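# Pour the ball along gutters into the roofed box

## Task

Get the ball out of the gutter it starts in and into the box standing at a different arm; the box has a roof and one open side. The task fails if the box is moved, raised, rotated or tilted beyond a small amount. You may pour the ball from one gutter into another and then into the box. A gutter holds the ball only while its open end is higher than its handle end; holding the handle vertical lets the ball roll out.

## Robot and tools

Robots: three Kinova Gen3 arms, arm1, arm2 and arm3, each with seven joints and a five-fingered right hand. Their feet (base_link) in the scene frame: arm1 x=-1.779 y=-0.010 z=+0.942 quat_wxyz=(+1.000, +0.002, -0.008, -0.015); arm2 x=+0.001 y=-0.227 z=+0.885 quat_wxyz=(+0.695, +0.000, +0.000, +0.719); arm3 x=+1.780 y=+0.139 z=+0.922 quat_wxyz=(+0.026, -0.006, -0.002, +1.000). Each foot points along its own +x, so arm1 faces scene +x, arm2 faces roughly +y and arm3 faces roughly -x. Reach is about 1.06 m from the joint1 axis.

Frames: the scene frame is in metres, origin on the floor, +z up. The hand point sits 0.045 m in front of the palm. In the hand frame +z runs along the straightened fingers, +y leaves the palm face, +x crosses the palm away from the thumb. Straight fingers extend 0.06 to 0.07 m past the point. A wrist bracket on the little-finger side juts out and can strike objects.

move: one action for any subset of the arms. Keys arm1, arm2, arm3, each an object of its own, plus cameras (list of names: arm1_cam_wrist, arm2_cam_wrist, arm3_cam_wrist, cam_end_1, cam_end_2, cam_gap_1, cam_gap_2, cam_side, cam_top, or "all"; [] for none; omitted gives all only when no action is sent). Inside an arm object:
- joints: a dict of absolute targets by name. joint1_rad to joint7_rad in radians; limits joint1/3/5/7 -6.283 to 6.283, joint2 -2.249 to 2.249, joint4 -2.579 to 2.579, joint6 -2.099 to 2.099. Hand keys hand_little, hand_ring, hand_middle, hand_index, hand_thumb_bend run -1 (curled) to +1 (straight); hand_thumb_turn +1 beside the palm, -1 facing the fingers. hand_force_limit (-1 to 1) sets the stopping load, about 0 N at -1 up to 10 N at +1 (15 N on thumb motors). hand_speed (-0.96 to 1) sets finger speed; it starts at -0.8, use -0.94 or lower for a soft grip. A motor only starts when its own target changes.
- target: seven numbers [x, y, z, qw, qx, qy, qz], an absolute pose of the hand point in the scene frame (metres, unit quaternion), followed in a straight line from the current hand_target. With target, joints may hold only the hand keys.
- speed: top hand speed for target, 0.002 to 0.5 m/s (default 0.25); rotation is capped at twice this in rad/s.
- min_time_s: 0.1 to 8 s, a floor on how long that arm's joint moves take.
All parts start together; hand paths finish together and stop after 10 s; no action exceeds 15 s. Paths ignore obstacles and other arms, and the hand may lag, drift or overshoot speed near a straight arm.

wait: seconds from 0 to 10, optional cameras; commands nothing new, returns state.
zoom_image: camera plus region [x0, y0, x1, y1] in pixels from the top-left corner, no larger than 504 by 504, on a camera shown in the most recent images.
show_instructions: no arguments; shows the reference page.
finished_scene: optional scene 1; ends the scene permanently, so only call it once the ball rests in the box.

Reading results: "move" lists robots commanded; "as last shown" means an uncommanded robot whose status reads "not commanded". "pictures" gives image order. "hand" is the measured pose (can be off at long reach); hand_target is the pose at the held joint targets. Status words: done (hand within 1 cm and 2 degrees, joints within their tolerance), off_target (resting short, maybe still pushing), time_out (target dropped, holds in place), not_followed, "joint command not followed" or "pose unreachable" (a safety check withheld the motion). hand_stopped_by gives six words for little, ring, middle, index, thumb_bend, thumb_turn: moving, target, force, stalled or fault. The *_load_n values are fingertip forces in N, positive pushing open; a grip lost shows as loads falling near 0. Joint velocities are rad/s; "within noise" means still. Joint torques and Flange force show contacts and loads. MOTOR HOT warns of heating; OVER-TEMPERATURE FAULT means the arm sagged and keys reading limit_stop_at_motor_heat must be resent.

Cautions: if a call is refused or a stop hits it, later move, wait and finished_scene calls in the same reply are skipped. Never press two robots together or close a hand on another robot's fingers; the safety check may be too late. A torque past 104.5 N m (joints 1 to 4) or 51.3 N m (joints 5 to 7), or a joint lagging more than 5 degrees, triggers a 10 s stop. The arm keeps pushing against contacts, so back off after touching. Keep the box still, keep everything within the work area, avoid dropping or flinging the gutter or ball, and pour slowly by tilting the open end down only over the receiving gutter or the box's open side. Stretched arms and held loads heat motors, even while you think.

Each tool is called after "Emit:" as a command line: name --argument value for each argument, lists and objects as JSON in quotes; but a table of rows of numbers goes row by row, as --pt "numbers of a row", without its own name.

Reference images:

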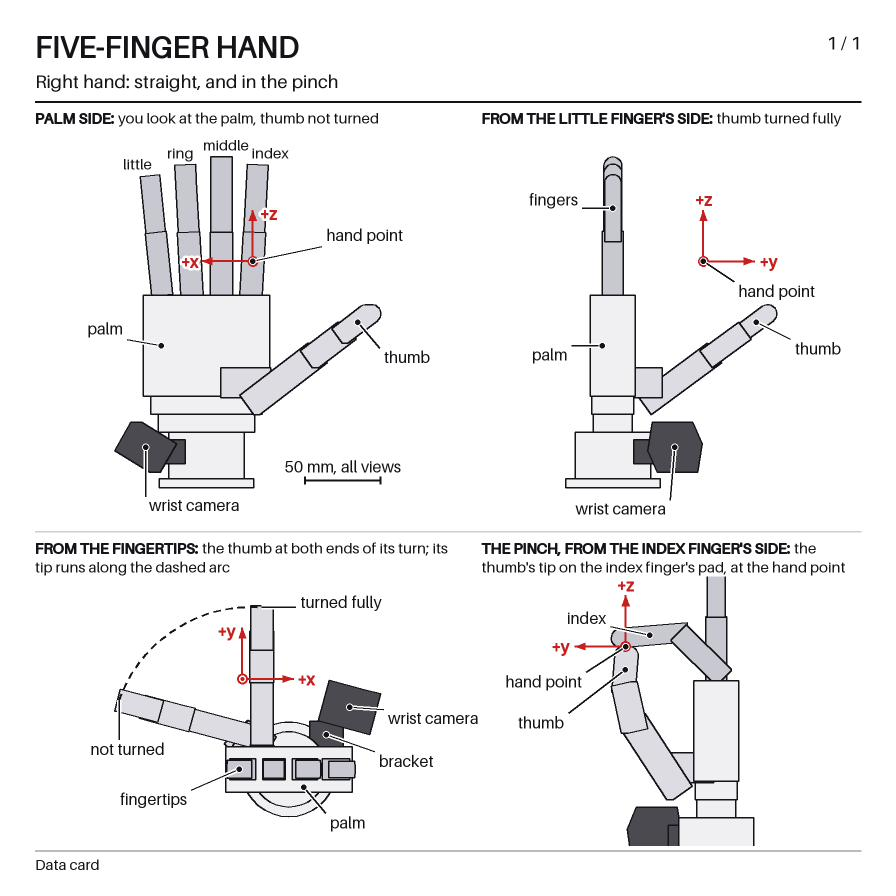

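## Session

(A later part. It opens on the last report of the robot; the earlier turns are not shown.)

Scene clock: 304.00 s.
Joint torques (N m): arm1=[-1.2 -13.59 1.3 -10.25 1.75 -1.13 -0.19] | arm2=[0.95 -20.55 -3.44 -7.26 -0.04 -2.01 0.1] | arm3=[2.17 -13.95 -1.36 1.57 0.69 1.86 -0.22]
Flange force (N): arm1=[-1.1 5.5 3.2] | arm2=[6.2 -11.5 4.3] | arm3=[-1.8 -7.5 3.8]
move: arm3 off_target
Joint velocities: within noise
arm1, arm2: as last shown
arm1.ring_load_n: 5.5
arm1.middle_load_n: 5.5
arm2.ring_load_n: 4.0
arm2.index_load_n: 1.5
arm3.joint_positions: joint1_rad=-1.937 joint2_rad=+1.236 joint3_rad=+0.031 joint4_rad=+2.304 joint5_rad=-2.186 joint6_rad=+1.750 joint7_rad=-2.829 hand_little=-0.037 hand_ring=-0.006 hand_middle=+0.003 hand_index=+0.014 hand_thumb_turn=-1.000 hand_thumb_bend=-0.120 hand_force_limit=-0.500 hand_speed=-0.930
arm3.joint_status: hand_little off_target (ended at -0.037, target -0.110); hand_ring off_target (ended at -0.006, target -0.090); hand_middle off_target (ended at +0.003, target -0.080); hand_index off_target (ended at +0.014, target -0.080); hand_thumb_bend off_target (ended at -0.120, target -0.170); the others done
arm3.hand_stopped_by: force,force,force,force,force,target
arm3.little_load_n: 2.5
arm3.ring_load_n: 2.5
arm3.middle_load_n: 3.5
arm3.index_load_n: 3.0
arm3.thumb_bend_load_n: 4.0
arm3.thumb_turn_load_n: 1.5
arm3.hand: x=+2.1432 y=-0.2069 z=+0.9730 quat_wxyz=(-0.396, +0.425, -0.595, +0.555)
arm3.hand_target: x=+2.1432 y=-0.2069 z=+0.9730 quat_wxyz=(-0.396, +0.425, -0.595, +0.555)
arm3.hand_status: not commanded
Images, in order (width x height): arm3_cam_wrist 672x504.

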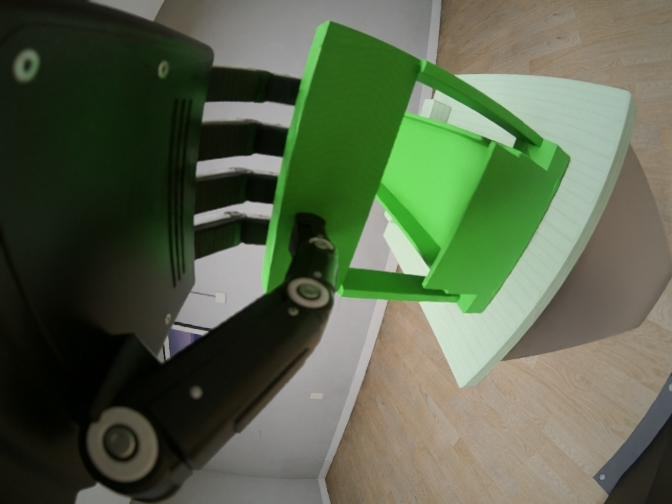

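Emit:
move --arm3 '{"joints": {"hand_index": -0.12, "hand_middle": -0.12, "hand_ring": -0.13, "hand_little": -0.16, "hand_thumb_bend": -0.22, "hand_force_limit": -0.15, "hand_speed": -0.93}}' --cameras '[]'

Emit:
move --arm3 '{"joints": {"hand_index": -0.16, "hand_middle": -0.16, "hand_ring": -0.17, "hand_little": -0.2, "hand_thumb_bend": -0.26, "hand_force_limit": 0.02, "hand_speed": -0.94}}' --cameras '["arm3_cam_wrist"]'

Scene clock: 304.87 s.
Joint torques (N m): arm1=[-1.05 -13.61 1.39 -10.23 1.74 -1.18 -0.25] | arm2=[0.86 -20.56 -3.45 -7.35 -0.04 -1.99 0] | arm3=[2.12 -12.97 -1.01 1.97 0.54 1.25 -0.3]
Flange force (N): arm1=[-1.3 5.3 3.1] | arm2=[6.2 -10.8 4.1] | arm3=[-1.3 -9.2 3.9]
move: arm3 off_target
Joint velocities: within noise
arm1, arm2: as last shown
arm1.ring_load_n: 5.0
arm1.middle_load_n: 6.0
arm3.joint_positions: joint1_rad=-1.937 joint2_rad=+1.236 joint3_rad=+0.031 joint4_rad=+2.304 joint5_rad=-2.186 joint6_rad=+1.750 joint7_rad=-2.829 hand_little=-0.068 hand_ring=-0.024 hand_middle=-0.009 hand_index=+0.003 hand_thumb_turn=-1.000 hand_thumb_bend=-0.139 hand_force_limit=-0.150 hand_speed=-0.930
arm3.joint_status: hand_little off_target (ended at -0.068, target -0.160); hand_ring off_target (ended at -0.024, target -0.130); hand_middle off_target (ended at -0.009, target -0.120); hand_index off_target (ended at +0.003, target -0.120); hand_thumb_bend off_target (ended at -0.139, target -0.220); the others done
arm3.hand_stopped_by: force,force,force,force,force,target
arm3.little_load_n: 4.5
arm3.ring_load_n: 4.0
arm3.middle_load_n: 4.5
arm3.index_load_n: 5.0
arm3.thumb_bend_load_n: 6.5
arm3.thumb_turn_load_n: 2.5
arm3.hand: x=+2.1432 y=-0.2069 z=+0.9730 quat_wxyz=(-0.396, +0.425, -0.595, +0.555)
arm3.hand_target: x=+2.1432 y=-0.2069 z=+0.9730 quat_wxyz=(-0.396, +0.425, -0.595, +0.555)
arm3.hand_status: not commanded

Scene clock: 305.40 s.
Joint torques (N m): arm1=[-1.1 -13.59 1.24 -10.25 1.82 -1.17 -0.16] | arm2=[0.82 -20.6 -3.47 -7.24 -0.04 -1.97 0.07] | arm3=[2.17 -12.72 -0.81 2.11 0.43 0.96 -0.33]
Flange force (N): arm1=[-1.2 5.4 3.2] | arm2=[6.4 -11.2 4.2] | arm3=[-1.4 -9.4 3.8]
move: arm3 off_target
Joint velocities: within noise
arm1, arm2: as last shown
arm1.middle_load_n: 5.5
arm1.thumb_bend_load_n: 8.0
arm2.ring_load_n: 4.5
arm2.thumb_bend_load_n: 0.5
arm2.thumb_turn_load_n: -3.5
arm3.joint_positions: joint1_rad=-1.937 joint2_rad=+1.236 joint3_rad=+0.031 joint4_rad=+2.304 joint5_rad=-2.186 joint6_rad=+1.750 joint7_rad=-2.829 hand_little=-0.078 hand_ring=-0.033 hand_middle=-0.018 hand_index=-0.001 hand_thumb_turn=-1.000 hand_thumb_bend=-0.149 hand_force_limit=+0.020 hand_speed=-0.940
arm3.joint_status: hand_little off_target (ended at -0.078, target -0.200); hand_ring off_target (ended at -0.033, target -0.170); hand_middle off_target (ended at -0.018, target -0.160); hand_index off_target (ended at -0.001, target -0.160); hand_thumb_bend off_target (ended at -0.149, target -0.260); the others done
arm3.hand_stopped_by: force,force,force,force,force,target
arm3.little_load_n: 5.0
arm3.ring_load_n: 5.0
arm3.middle_load_n: 5.5
arm3.index_load_n: 5.5
arm3.thumb_bend_load_n: 7.0
arm3.thumb_turn_load_n: 2.5
arm3.hand: x=+2.1432 y=-0.2069 z=+0.9730 quat_wxyz=(-0.396, +0.425, -0.595, +0.555)
arm3.hand_target: x=+2.1432 y=-0.2069 z=+0.9730 quat_wxyz=(-0.396, +0.425, -0.595, +0.555)
arm3.hand_status: not commanded
Images, in order (width x height): arm3_cam_wrist 672x504.

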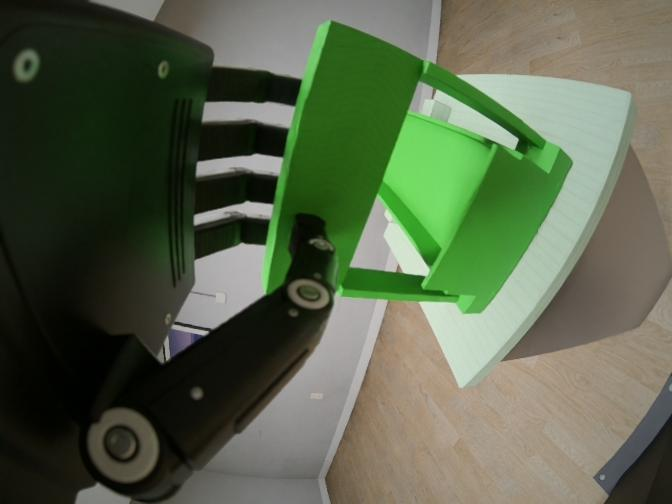

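Emit:
move --arm3 '{"target": [2.1343, -0.2038, 0.984, 0.41772, -0.40339, 0.56554, -0.58563], "speed": 0.04}' --cameras '["arm3_cam_wrist"]'

Emit:
move --arm3 '{"target": [2.1343, -0.2038, 1.02, 0.41772, -0.40339, 0.56554, -0.58563], "speed": 0.06}' --cameras '["arm3_cam_wrist", "cam_end_2"]'

Emit:
zoom_image --camera "cam_end_2" --region '[260, 300, 440, 480]'

Scene clock: 307.57 s.
Joint torques (N m): arm1=[-1.22 -13.65 1.34 -10.19 1.75 -1.11 -0.25] | arm2=[0.89 -20.55 -3.36 -7.34 -0.03 -2.11 0.06] | arm3=[2.11 -15.36 -2.41 1.55 1.05 2.83 -0.02]
Flange force (N): arm1=[-1.4 5.2 3.3] | arm2=[6.2 -11.2 3.9] | arm3=[-1.3 -4.4 3.6]
move: arm3 done
Joint velocities: within noise
arm1, arm2: as last shown
arm1.middle_load_n: 6.0
arm1.thumb_bend_load_n: 7.5
arm2.ring_load_n: 4.0
arm2.thumb_bend_load_n: 0.0
arm2.thumb_turn_load_n: -3.0
arm3.joint_positions: joint1_rad=-1.884 joint2_rad=+1.311 joint3_rad=+0.026 joint4_rad=+2.288 joint5_rad=-2.089 joint6_rad=+1.861 joint7_rad=-2.754 hand_little=-0.078 hand_ring=-0.033 hand_middle=-0.018 hand_index=-0.001 hand_thumb_turn=-1.000 hand_thumb_bend=-0.149 hand_force_limit=+0.020 hand_speed=-0.940
arm3.joint_status: not commanded
arm3.hand_stopped_by: force,force,force,force,force,target
arm3.little_load_n: 4.0
arm3.ring_load_n: 2.5
arm3.middle_load_n: 3.0
arm3.index_load_n: 6.0
arm3.thumb_bend_load_n: 5.0
arm3.thumb_turn_load_n: 2.5
arm3.hand: x=+2.1343 y=-0.2038 z=+0.9840 quat_wxyz=(-0.418, +0.403, -0.566, +0.586)
arm3.hand_target: x=+2.1343 y=-0.2038 z=+0.9840 quat_wxyz=(-0.418, +0.403, -0.566, +0.586)
arm3.hand_status: done (0.000 m and 0.0 deg from the pose sent, 0.014 m and 6.0 deg at the start)
Images, in order (width x height): arm3_cam_wrist 672x504.

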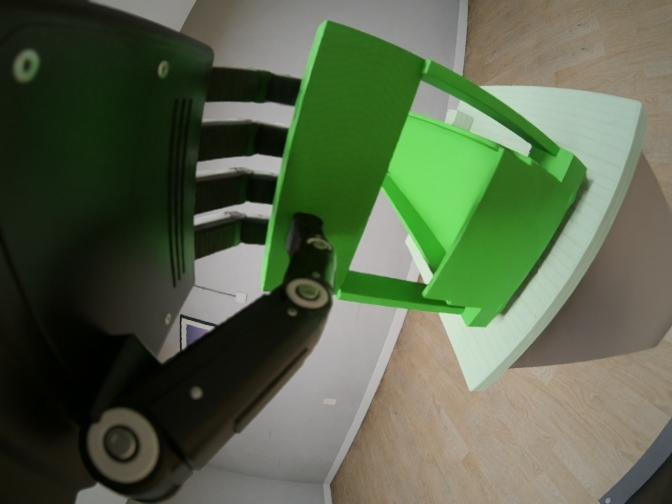

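Scene clock: 308.67 s.
Joint torques (N m): arm1=[-1.17 -13.61 1.3 -10.22 1.77 -1.12 -0.25] | arm2=[0.86 -20.56 -3.51 -7.28 -0.03 -1.98 0.1] | arm3=[2.17 -15.15 -2.31 1.08 0.94 2.88 -0.01]
Flange force (N): arm1=[-1.3 5.2 3.2] | arm2=[6.1 -11.1 4.3] | arm3=[-1.9 -4.7 3.8]
move: arm3 done
Joint velocities: within noise
arm1.joint_positions: joint1_rad=-0.873 joint2_rad=+0.128 joint3_rad=+0.052 joint4_rad=+1.887 joint5_rad=-1.395 joint6_rad=-0.941 joint7_rad=+1.112 hand_little=-0.070 hand_ring=-0.051 hand_middle=-0.034 hand_index=-0.008 hand_thumb_turn=-1.000 hand_thumb_bend=-0.068 hand_force_limit=+0.000 hand_speed=-0.940
arm1.joint_status: not commanded
arm1.hand_stopped_by: force,force,force,force,force,target
arm1.little_load_n: 2.5
arm1.ring_load_n: 5.0
arm1.middle_load_n: 5.5
arm1.index_load_n: 6.0
arm1.thumb_bend_load_n: 7.5
arm1.thumb_turn_load_n: 2.5
arm1.hand: x=-1.2200 y=+0.2000 z=+1.4200 quat_wxyz=(-0.439, +0.488, -0.561, +0.505)
arm1.hand_target: x=-1.2200 y=+0.2000 z=+1.4200 quat_wxyz=(-0.439, +0.488, -0.561, +0.505)
arm1.hand_status: not commanded
arm2: as last shown
arm2.ring_load_n: 4.5
arm3.joint_positions: joint1_rad=-1.886 joint2_rad=+1.205 joint3_rad=+0.029 joint4_rad=+2.346 joint5_rad=-2.100 joint6_rad=+1.838 joint7_rad=-2.798 hand_little=-0.078 hand_ring=-0.033 hand_middle=-0.018 hand_index=-0.001 hand_thumb_turn=-1.000 hand_thumb_bend=-0.149 hand_force_limit=+0.020 hand_speed=-0.940
arm3.joint_status: not commanded
arm3.hand_stopped_by: force,force,force,force,force,target
arm3.little_load_n: 4.0
arm3.ring_load_n: 2.5
arm3.middle_load_n: 3.5
arm3.index_load_n: 5.5
arm3.thumb_bend_load_n: 5.0
arm3.thumb_turn_load_n: 2.5
arm3.hand: x=+2.1343 y=-0.2038 z=+1.0200 quat_wxyz=(-0.418, +0.403, -0.566, +0.586)
arm3.hand_target: x=+2.1343 y=-0.2038 z=+1.0200 quat_wxyz=(-0.418, +0.403, -0.566, +0.586)
arm3.hand_status: done (0.000 m and 0.0 deg from the pose sent, 0.036 m and 0.0 deg at the start)
Images, in order (width x height): arm3_cam_wrist 672x504, cam_end_2 896x504.

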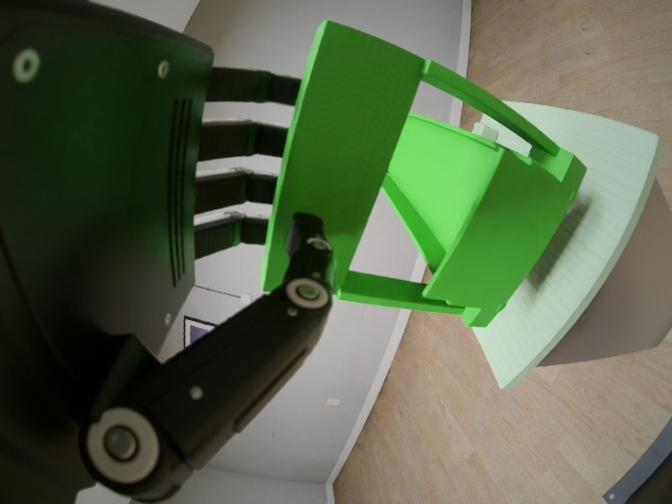

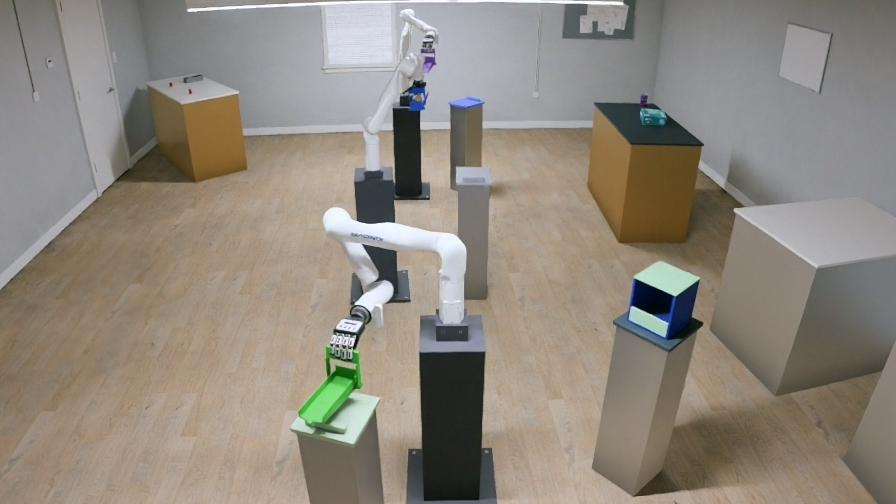

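Scaled by 2.800 from the camera's image (finer frame: 1280x720).

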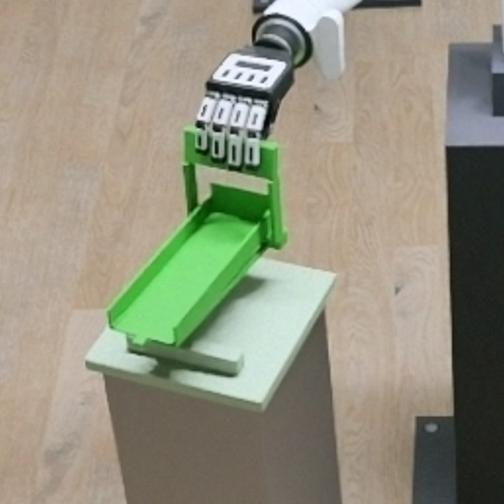

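Emit:
move --arm2 '{"target": [-0.55, 0.05, 1.2, 0.2582, -0.69059, -0.6328, 0.2366], "speed": 0.05}' --arm3 '{"target": [2.12, -0.21, 1.12, 0.44485, -0.37327, 0.5233, -0.62365], "speed": 0.08}' --cameras '["arm2_cam_wrist", "arm3_cam_wrist", "cam_gap_1"]'

Scene clock: 313.93 s.
Joint torques (N m): arm1=[-1.11 -13.58 1.4 -10.23 1.81 -1.15 -0.33] | arm2=[0.88 -19.11 -3.6 -7.54 -0.08 -2.31 0.1] | arm3=[2.12 -14.41 -2.18 0.32 0.7 2.96 -0.07]
Flange force (N): arm1=[-1.4 4.8 2.9] | arm2=[6.4 -9.1 4.5] | arm3=[-2.7 -4.1 4.7]
move: arm2 done; arm3 done
Joint velocities: within noise
arm1: as last shown
arm2.joint_positions: joint1_rad=-0.352 joint2_rad=+0.596 joint3_rad=-1.029 joint4_rad=+1.341 joint5_rad=+0.407 joint6_rad=+0.767 joint7_rad=+0.148 hand_little=+1.000 hand_ring=-0.939 hand_middle=-0.914 hand_index=-0.896 hand_thumb_turn=+1.000 hand_thumb_bend=+1.000 hand_force_limit=+0.000 hand_speed=-0.900
arm2.joint_status: not commanded
arm2.hand_stopped_by: target,force,force,force,target,target
arm2.little_load_n: -0.5
arm2.ring_load_n: 4.5
arm2.middle_load_n: 1.0
arm2.index_load_n: 1.5
arm2.thumb_bend_load_n: 0.5
arm2.thumb_turn_load_n: -3.0
arm2.hand: x=-0.5500 y=+0.0500 z=+1.2000 quat_wxyz=(-0.258, +0.691, +0.633, -0.237)
arm2.hand_target: x=-0.5500 y=+0.0500 z=+1.2000 quat_wxyz=(-0.258, +0.691, +0.633, -0.237)
arm2.hand_status: done (0.000 m and 0.0 deg from the pose sent, 0.000 m and 6.0 deg at the start)
arm3.joint_positions: joint1_rad=-1.818 joint2_rad=+1.025 joint3_rad=+0.029 joint4_rad=+2.404 joint5_rad=-2.018 joint6_rad=+1.891 joint7_rad=-2.883 hand_little=-0.078 hand_ring=-0.033 hand_middle=-0.018 hand_index=-0.001 hand_thumb_turn=-1.000 hand_thumb_bend=-0.149 hand_force_limit=+0.020 hand_speed=-0.940
arm3.joint_status: not commanded
arm3.hand_stopped_by: force,force,force,force,force,target
arm3.little_load_n: 4.0
arm3.ring_load_n: 2.5
arm3.middle_load_n: 3.5
arm3.index_load_n: 5.5
arm3.thumb_bend_load_n: 5.0
arm3.thumb_turn_load_n: 2.5
arm3.hand: x=+2.1200 y=-0.2100 z=+1.1200 quat_wxyz=(-0.445, +0.373, -0.523, +0.624)
arm3.hand_target: x=+2.1200 y=-0.2100 z=+1.1200 quat_wxyz=(-0.445, +0.373, -0.523, +0.624)
arm3.hand_status: done (0.000 m and 0.0 deg from the pose sent, 0.101 m and 8.0 deg at the start)
Images, in order (width x height): arm2_cam_wrist 672x504, arm3_cam_wrist 672x504, cam_gap_1 896x504.

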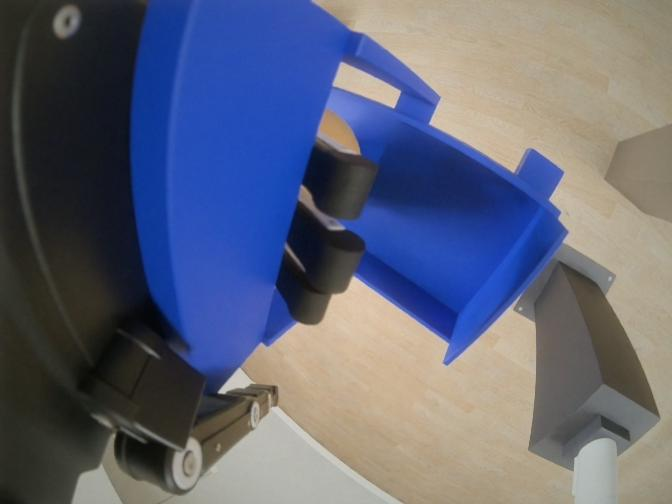

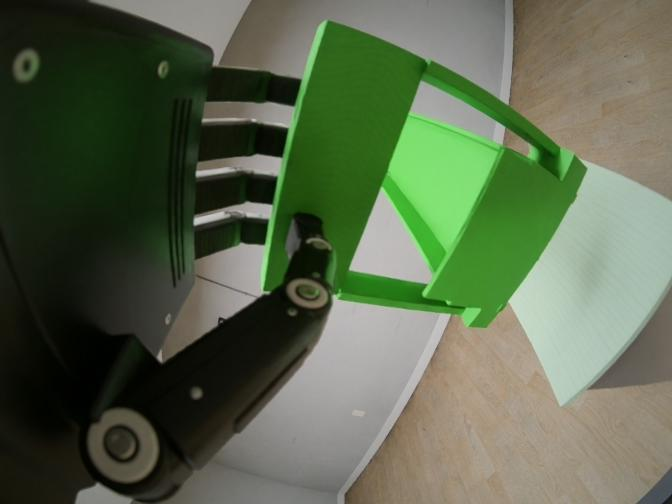

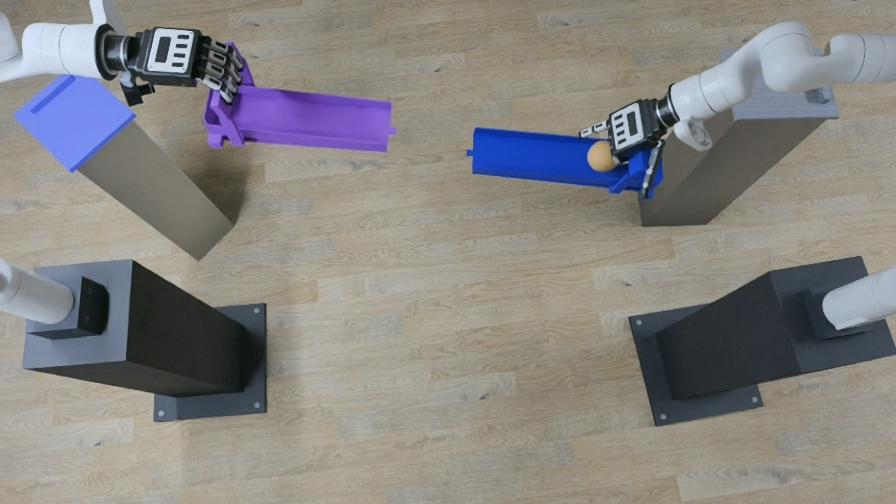

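Emit:
move --arm2 '{"target": [-0.38, 0.28, 1.22, 0.32355, -0.86537, -0.35845, 0.13402], "speed": 0.15}' --arm3 '{"joints": {"joint1_rad": -0.157, "joint2_rad": 0.937, "joint3_rad": 0.0, "joint4_rad": 1.791, "joint5_rad": -3.252, "joint6_rad": 1.229, "joint7_rad": -3.097}, "min_time_s": 5}' --cameras '["arm2_cam_wrist", "arm3_cam_wrist", "cam_gap_2", "cam_side"]'

Scene clock: 320.03 s.
Joint torques (N m): arm1=[-1.12 -13.6 1.34 -10.25 1.74 -1.12 -0.24] | arm2=[0.87 -19.8 -2.02 -8.34 0.34 -2.28 0.12] | arm3=[2.54 -20.94 0.42 -7.22 -0.02 3.02 -0.04]
Flange force (N): arm1=[-1.2 5.4 3.0] | arm2=[2.5 -10.9 5.8] | arm3=[-3.9 -2.8 -4.6]
move: arm2 done; arm3 done
Joint velocities: within noise
arm1: as last shown
arm1.middle_load_n: 6.0
arm2.joint_positions: joint1_rad=-0.086 joint2_rad=+0.495 joint3_rad=-0.769 joint4_rad=+1.314 joint5_rad=+0.415 joint6_rad=+0.752 joint7_rad=-0.115 hand_little=+1.000 hand_ring=-0.939 hand_middle=-0.914 hand_index=-0.896 hand_thumb_turn=+1.000 hand_thumb_bend=+1.000 hand_force_limit=+0.000 hand_speed=-0.900
arm2.joint_status: not commanded
arm2.hand_stopped_by: target,force,force,force,target,target
arm2.little_load_n: 0.0
arm2.ring_load_n: 4.0
arm2.middle_load_n: 1.0
arm2.index_load_n: 1.5
arm2.thumb_bend_load_n: 0.0
arm2.thumb_turn_load_n: -3.5
arm2.hand: x=-0.3800 y=+0.2800 z=+1.2200 quat_wxyz=(-0.324, +0.865, +0.358, -0.134)
arm2.hand_target: x=-0.3800 y=+0.2800 z=+1.2200 quat_wxyz=(-0.324, +0.865, +0.358, -0.134)
arm2.hand_status: done (0.000 m and 0.0 deg from the pose sent, 0.287 m and 40.0 deg at the start)
arm3.joint_positions: joint1_rad=-0.157 joint2_rad=+0.937 joint3_rad=+0.000 joint4_rad=+1.791 joint5_rad=-3.252 joint6_rad=+1.229 joint7_rad=-3.097 hand_little=-0.078 hand_ring=-0.033 hand_middle=-0.018 hand_index=-0.001 hand_thumb_turn=-1.000 hand_thumb_bend=-0.149 hand_force_limit=+0.020 hand_speed=-0.940
arm3.joint_status: all done
arm3.hand_stopped_by: force,force,force,force,force,target
arm3.little_load_n: 4.0
arm3.ring_load_n: 2.5
arm3.middle_load_n: 3.5
arm3.index_load_n: 5.5
arm3.thumb_bend_load_n: 5.0
arm3.thumb_turn_load_n: 3.0
arm3.hand: x=+0.9866 y=+0.0825 z=+1.1214 quat_wxyz=(+0.515, -0.484, -0.487, +0.513)
arm3.hand_target: x=+0.9866 y=+0.0826 z=+1.1214 quat_wxyz=(+0.515, -0.484, -0.487, +0.513)
arm3.hand_status: not commanded
Images, in order (width x height): arm2_cam_wrist 672x504, arm3_cam_wrist 672x504, cam_gap_2 896x504, cam_side 896x504.

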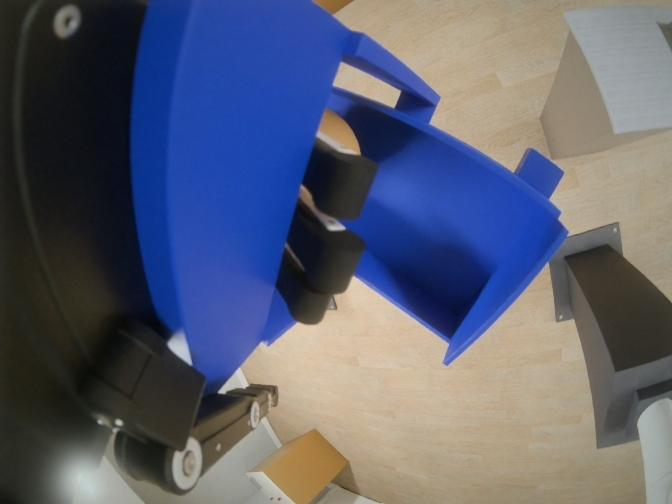

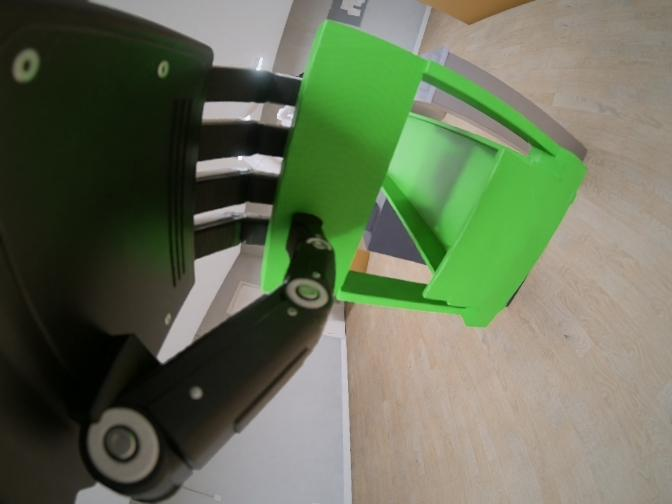

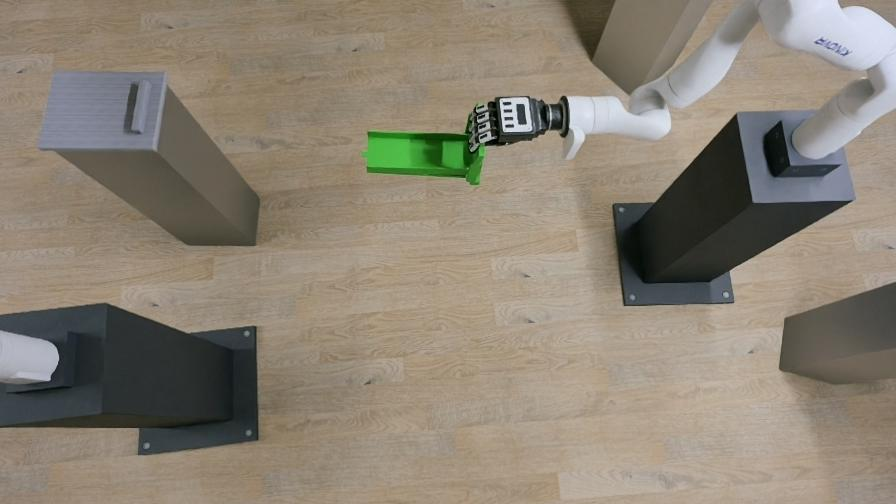

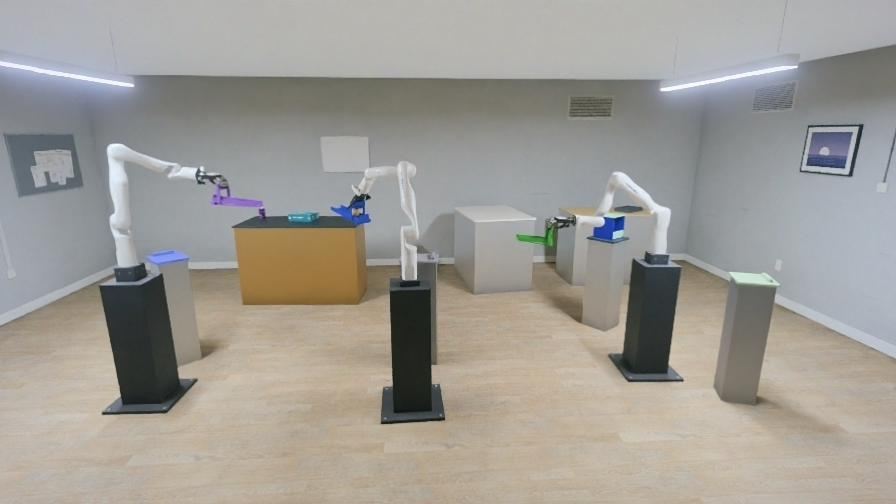

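Emit:
move --arm2 '{"target": [0.0, 0.42, 1.22, 0.35021, -0.93667, 0.0, 0.0], "speed": 0.18}' --cameras '["arm2_cam_wrist"]'

Emit:
move --arm2 '{"target": [0.36, 0.34, 1.24, 0.32355, -0.86537, 0.35845, -0.13402], "speed": 0.18}' --cameras '["arm2_cam_wrist", "cam_gap_2", "cam_side"]'

Scene clock: 325.00 s.
Joint torques (N m): arm1=[-1.24 -13.64 1.38 -10.22 1.78 -1.19 -0.28] | arm2=[0.82 -20.57 -0.76 -8.75 0.54 -2.29 0.07] | arm3=[2.33 -21.03 0.31 -7.25 0.05 3.07 0.01]
Flange force (N): arm1=[-1.2 5.0 3.4] | arm2=[-0.2 -10.9 5.9] | arm3=[-3.5 -2.6 -4.4]
move: arm2 done
Joint velocities: within noise
arm1, arm3: as last shown
arm2.joint_positions: joint1_rad=+0.350 joint2_rad=+0.456 joint3_rad=-0.494 joint4_rad=+1.303 joint5_rad=+0.375 joint6_rad=+0.733 joint7_rad=-0.246 hand_little=+1.000 hand_ring=-0.939 hand_middle=-0.914 hand_index=-0.896 hand_thumb_turn=+1.000 hand_thumb_bend=+1.000 hand_force_limit=+0.000 hand_speed=-0.900
arm2.joint_status: not commanded
arm2.hand_stopped_by: target,force,force,force,target,target
arm2.little_load_n: 0.0
arm2.ring_load_n: 4.0
arm2.middle_load_n: 1.0
arm2.index_load_n: 1.5
arm2.thumb_bend_load_n: 0.0
arm2.thumb_turn_load_n: -3.5
arm2.hand: x=+0.0000 y=+0.4200 z=+1.2200 quat_wxyz=(-0.350, +0.937, +0.000, +0.000)
arm2.hand_target: x=+0.0000 y=+0.4200 z=+1.2200 quat_wxyz=(-0.350, +0.937, +0.000, +0.000)
arm2.hand_status: done (0.000 m and 0.0 deg from the pose sent, 0.405 m and 45.0 deg at the start)
arm3.middle_load_n: 3.0
arm3.hand: x=+0.9866 y=+0.0826 z=+1.1214 quat_wxyz=(+0.515, -0.484, -0.487, +0.513)
Images, in order (width x height): arm2_cam_wrist 672x504.

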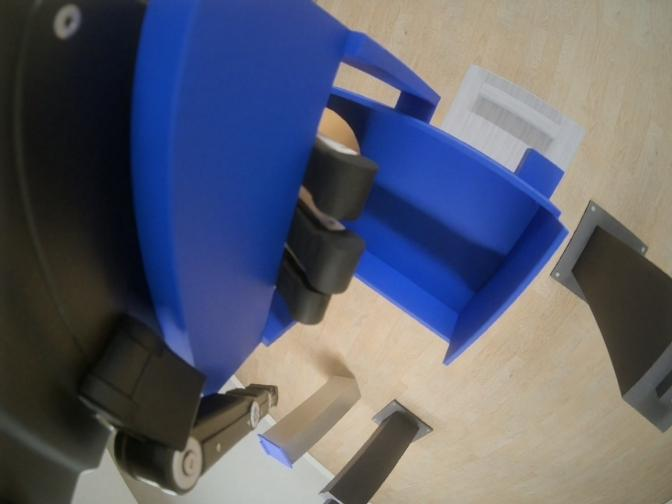

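Scene clock: 327.77 s.
Joint torques (N m): arm1=[-1.12 -13.62 1.42 -10.21 1.74 -1.17 -0.27] | arm2=[0.87 -21.84 0.81 -8.87 0.87 -2.19 0.08] | arm3=[2.31 -20.98 0.39 -7.28 0.06 3.03 -0.06]
Flange force (N): arm1=[-1.4 5.1 3.2] | arm2=[-4.6 -12.0 5.7] | arm3=[-3.6 -2.7 -4.7]
move: arm2 done
Joint velocities: within noise
arm1, arm3: as last shown
arm1.little_load_n: 2.0
arm2.joint_positions: joint1_rad=+0.644 joint2_rad=+0.471 joint3_rad=-0.185 joint4_rad=+1.176 joint5_rad=+0.388 joint6_rad=+0.841 joint7_rad=-0.473 hand_little=+1.000 hand_ring=-0.939 hand_middle=-0.914 hand_index=-0.896 hand_thumb_turn=+1.000 hand_thumb_bend=+1.000 hand_force_limit=+0.000 hand_speed=-0.900
arm2.joint_status: not commanded
arm2.hand_stopped_by: target,force,force,force,target,target
arm2.little_load_n: 0.0
arm2.ring_load_n: 4.0
arm2.middle_load_n: 1.0
arm2.index_load_n: 1.5
arm2.thumb_bend_load_n: 0.0
arm2.thumb_turn_load_n: -3.0
arm2.hand: x=+0.3600 y=+0.3400 z=+1.2400 quat_wxyz=(-0.324, +0.865, -0.358, +0.134)
arm2.hand_target: x=+0.3600 y=+0.3400 z=+1.2400 quat_wxyz=(-0.324, +0.865, -0.358, +0.134)
arm2.hand_status: done (0.000 m and 0.0 deg from the pose sent, 0.369 m and 45.0 deg at the start)
arm3.little_load_n: 3.5
arm3.middle_load_n: 3.5
arm3.thumb_turn_load_n: 2.5
Images, in order (width x height): arm2_cam_wrist 672x504, cam_gap_2 896x504, cam_side 896x504.

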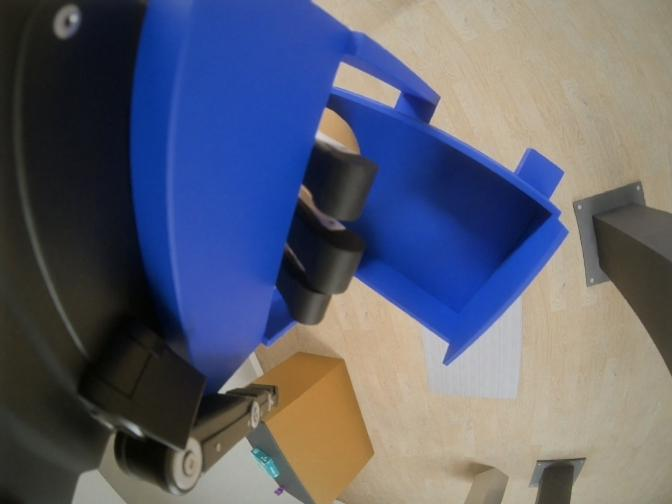

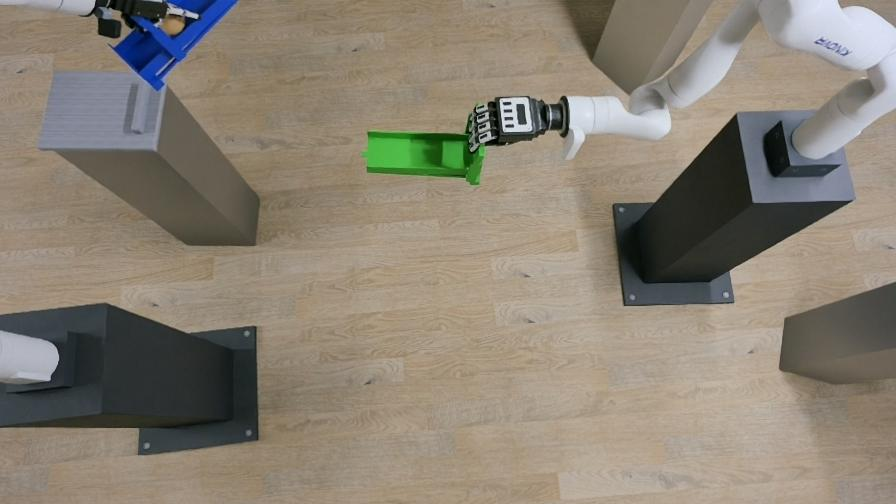

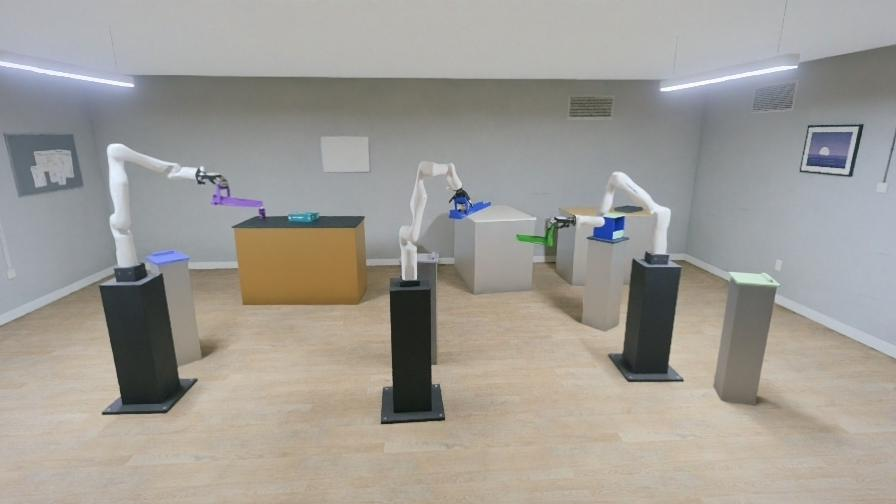

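Emit:
zoom_image --camera "cam_gap_2" --region '[340, 90, 520, 210]'

Scaled by 2.800 from the camera's image (finer frame: 1280x720).

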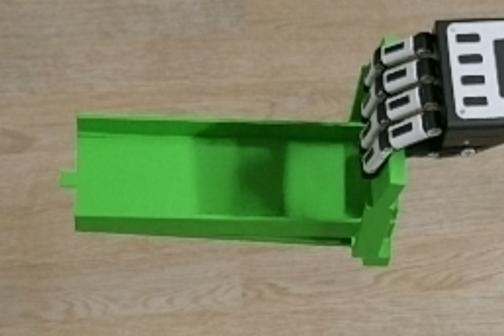

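Emit:
move --arm2 '{"target": [0.529, 0.149, 1.24, 0.25613, -0.68503, 0.63881, -0.23884], "speed": 0.15}' --cameras '["arm2_cam_wrist", "arm3_cam_wrist", "cam_gap_2", "cam_side"]'

Emit:
zoom_image --camera "cam_gap_2" --region '[180, 60, 520, 260]'

Emit:
zoom_image --camera "cam_side" --region '[440, 160, 620, 260]'

Scene clock: 333.67 s.
Joint torques (N m): arm1=[-1.09 -13.54 1.37 -10.27 1.77 -1.15 -0.21] | arm2=[0.81 -20.77 2.26 -8.55 1.55 -1.6 0.06] | arm3=[2.32 -20.93 0.49 -7.32 0.05 3.04 -0.08]
Flange force (N): arm1=[-1.1 5.4 2.9] | arm2=[-9.3 -8.7 3.6] | arm3=[-3.7 -2.9 -4.9]
move: arm2 done
Joint velocities: within noise
arm1, arm3: as last shown
arm1.little_load_n: 2.5
arm1.middle_load_n: 5.5
arm2.joint_positions: joint1_rad=+0.749 joint2_rad=+0.445 joint3_rad=+0.109 joint4_rad=+1.217 joint5_rad=+0.484 joint6_rad=+0.960 joint7_rad=-0.876 hand_little=+1.000 hand_ring=-0.939 hand_middle=-0.914 hand_index=-0.896 hand_thumb_turn=+1.000 hand_thumb_bend=+1.000 hand_force_limit=+0.000 hand_speed=-0.900
arm2.joint_status: not commanded
arm2.hand_stopped_by: target,force,force,force,target,target
arm2.little_load_n: 0.0
arm2.ring_load_n: 4.0
arm2.middle_load_n: 1.5
arm2.index_load_n: 1.5
arm2.thumb_bend_load_n: 0.0
arm2.thumb_turn_load_n: -3.0
arm2.hand: x=+0.5290 y=+0.1490 z=+1.2400 quat_wxyz=(-0.256, +0.685, -0.639, +0.239)
arm2.hand_target: x=+0.5290 y=+0.1490 z=+1.2400 quat_wxyz=(-0.256, +0.685, -0.639, +0.239)
arm2.hand_status: done (0.000 m and 0.0 deg from the pose sent, 0.255 m and 41.0 deg at the start)
arm3.little_load_n: 4.0
arm3.index_load_n: 6.0
Images, in order (width x height): arm2_cam_wrist 672x504, arm3_cam_wrist 672x504, cam_gap_2 896x504, cam_side 896x504.

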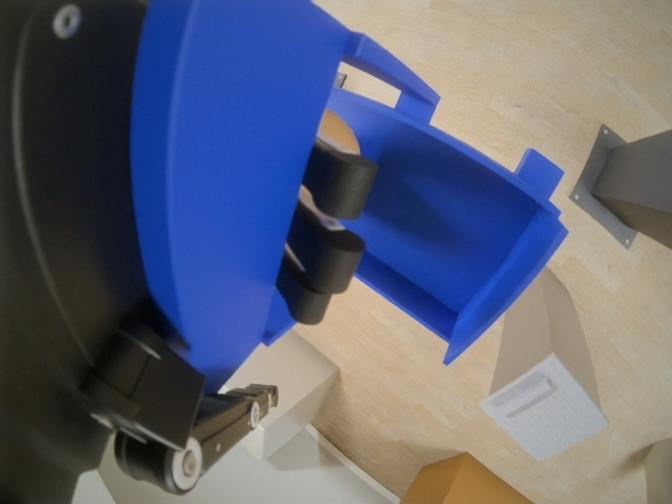

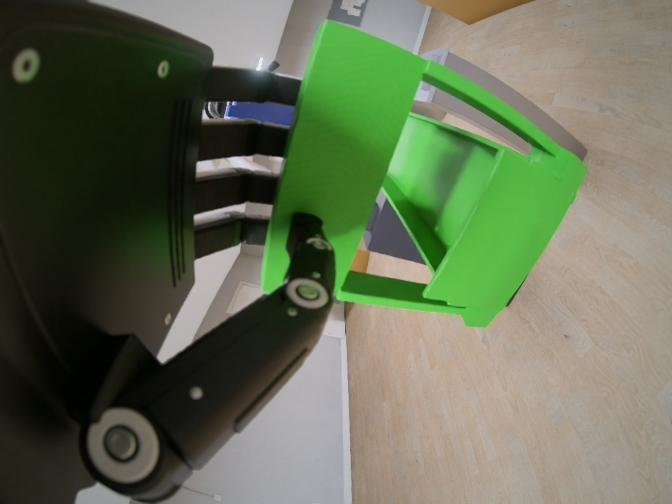

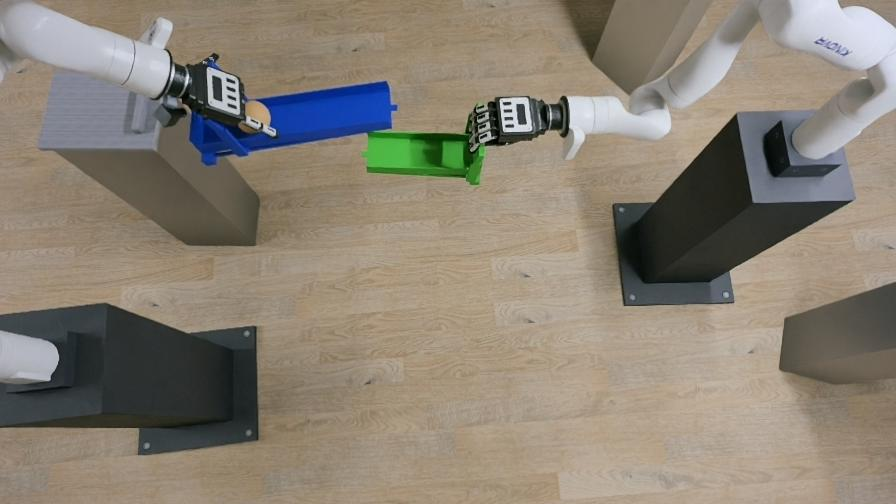

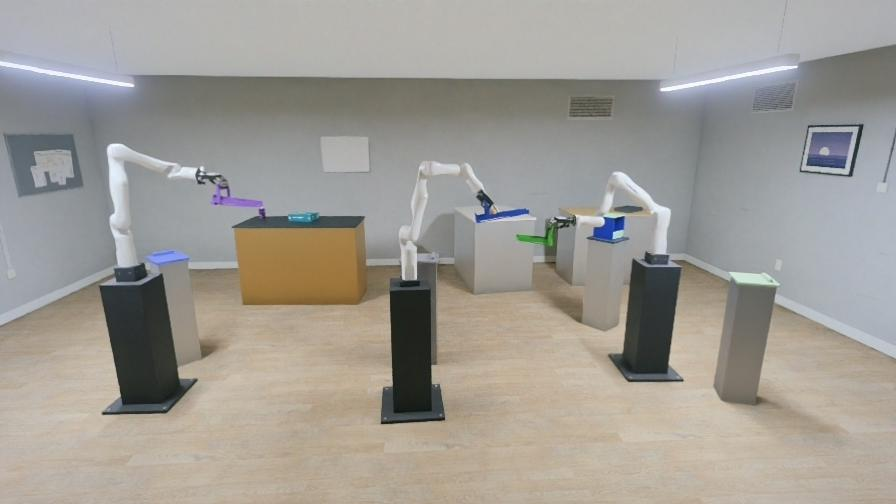

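Scaled by 1.482 from the camera's image (finer frame: 1280x720).

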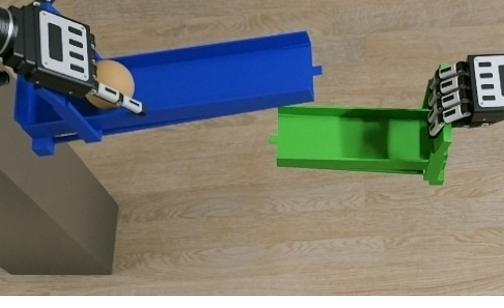

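Scaled by 2.800 from the camera's image (finer frame: 1280x720).

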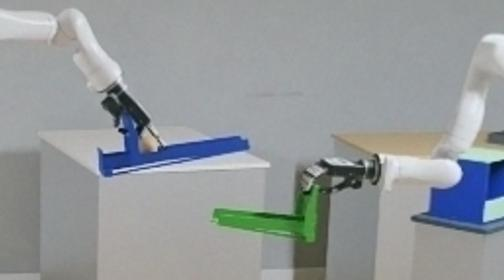

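Emit:
zoom_image --camera "cam_side" --region '[500, 190, 570, 260]'

Emit:
zoom_image --camera "cam_side" --region '[465, 180, 545, 240]'

Scaled by 7.200 from the camera's image (finer frame: 1280x720).

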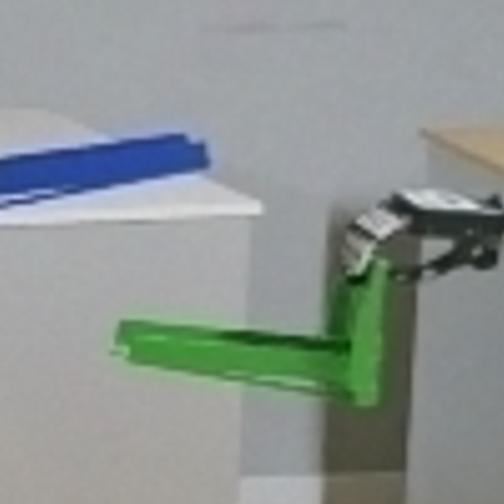

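Scaled by 6.300 from the camera's image (finer frame: 1280x720).

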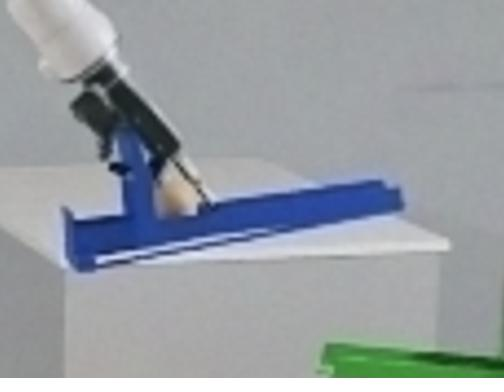

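Emit:
move --arm2 '{"target": [0.559, 0.1486, 1.198, 0.226, -0.69556, 0.64862, -0.21075], "speed": 0.06}' --arm3 '{"target": [0.9866, 0.0826, 1.145, 0.5087, -0.4912, -0.4912, 0.5087], "speed": 0.05}' --cameras '["arm2_cam_wrist", "cam_gap_2", "cam_side"]'

Emit:
zoom_image --camera "cam_gap_2" --region '[180, 60, 520, 260]'

Emit:
zoom_image --camera "cam_side" --region '[465, 185, 565, 255]'

Scene clock: 337.10 s.
Joint torques (N m): arm1=[-1.06 -13.55 1.31 -10.22 1.74 -1.19 -0.31] | arm2=[0.84 -22.93 2.21 -8.46 1.26 -1.53 0.1] | arm3=[2.33 -20.62 0.34 -7.72 0.02 3.03 -0.08]
Flange force (N): arm1=[-1.2 4.9 3.1] | arm2=[-9.4 -10.1 4.5] | arm3=[-3.8 -2.4 -4.8]
move: arm2 done; arm3 done
Joint velocities: within noise
arm1: as last shown
arm1.middle_load_n: 6.0
arm1.thumb_bend_load_n: 8.0
arm2.joint_positions: joint1_rad=+0.848 joint2_rad=+0.562 joint3_rad=+0.071 joint4_rad=+1.114 joint5_rad=+0.389 joint6_rad=+0.978 joint7_rad=-0.776 hand_little=+1.000 hand_ring=-0.939 hand_middle=-0.914 hand_index=-0.896 hand_thumb_turn=+1.000 hand_thumb_bend=+1.000 hand_force_limit=+0.000 hand_speed=-0.900
arm2.joint_status: not commanded
arm2.hand_stopped_by: target,force,force,force,target,target
arm2.little_load_n: 0.0
arm2.ring_load_n: 4.0
arm2.middle_load_n: 1.0
arm2.index_load_n: 1.5
arm2.thumb_bend_load_n: 0.0
arm2.thumb_turn_load_n: -3.0
arm2.hand: x=+0.5590 y=+0.1486 z=+1.1980 quat_wxyz=(-0.226, +0.696, -0.649, +0.211)
arm2.hand_target: x=+0.5590 y=+0.1486 z=+1.1980 quat_wxyz=(-0.226, +0.696, -0.649, +0.211)
arm2.hand_status: done (0.000 m and 0.0 deg from the pose sent, 0.052 m and 5.0 deg at the start)
arm3.joint_positions: joint1_rad=-0.157 joint2_rad=+0.870 joint3_rad=+0.000 joint4_rad=+1.794 joint5_rad=-3.257 joint6_rad=+1.142 joint7_rad=-3.093 hand_little=-0.078 hand_ring=-0.033 hand_middle=-0.018 hand_index=-0.001 hand_thumb_turn=-1.000 hand_thumb_bend=-0.149 hand_force_limit=+0.020 hand_speed=-0.940
arm3.joint_status: not commanded
arm3.hand_stopped_by: force,force,force,force,force,target
arm3.little_load_n: 4.0
arm3.ring_load_n: 2.5
arm3.middle_load_n: 3.5
arm3.index_load_n: 5.5
arm3.thumb_bend_load_n: 5.0
arm3.thumb_turn_load_n: 3.0
arm3.hand: x=+0.9866 y=+0.0826 z=+1.1449 quat_wxyz=(+0.509, -0.491, -0.491, +0.509)
arm3.hand_target: x=+0.9866 y=+0.0826 z=+1.1450 quat_wxyz=(+0.509, -0.491, -0.491, +0.509)
arm3.hand_status: done (0.000 m and 0.0 deg from the pose sent, 0.024 m and 1.4 deg at the start)
Images, in order (width x height): arm2_cam_wrist 672x504, cam_gap_2 896x504, cam_side 896x504.

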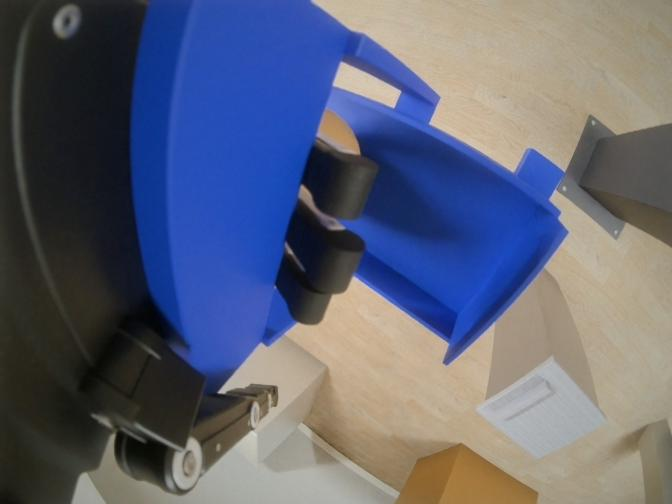

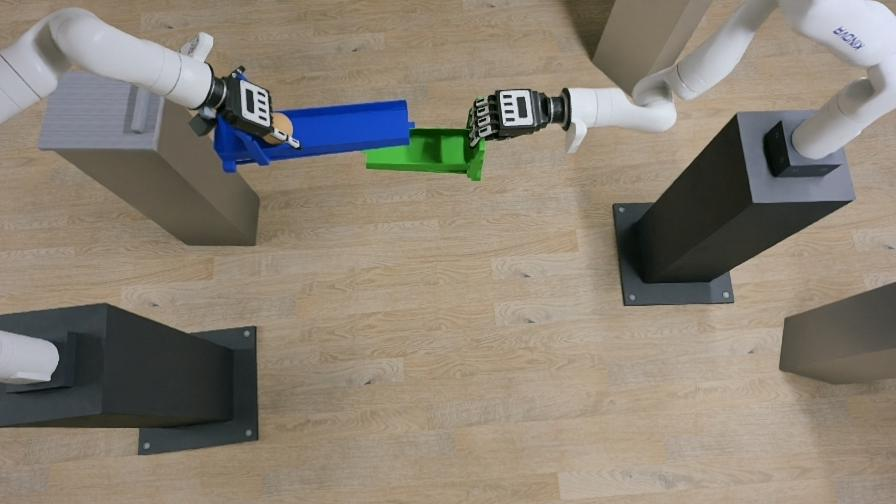

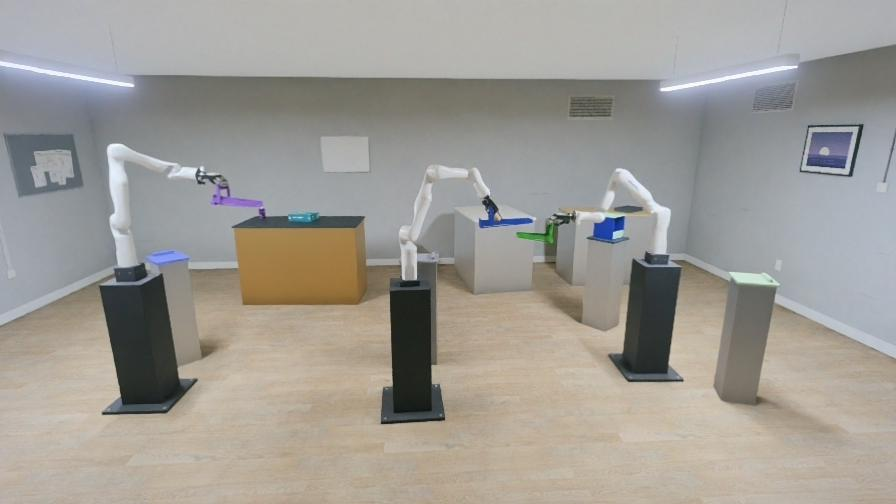

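Scaled by 1.482 from the camera's image (finer frame: 1280x720).

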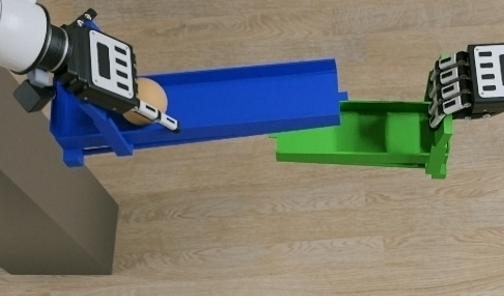

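Scaled by 5.040 from the camera's image (finer frame: 1280x720).

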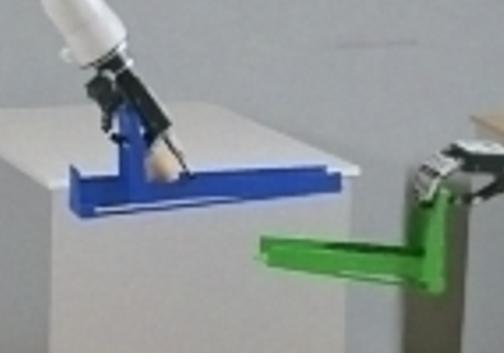

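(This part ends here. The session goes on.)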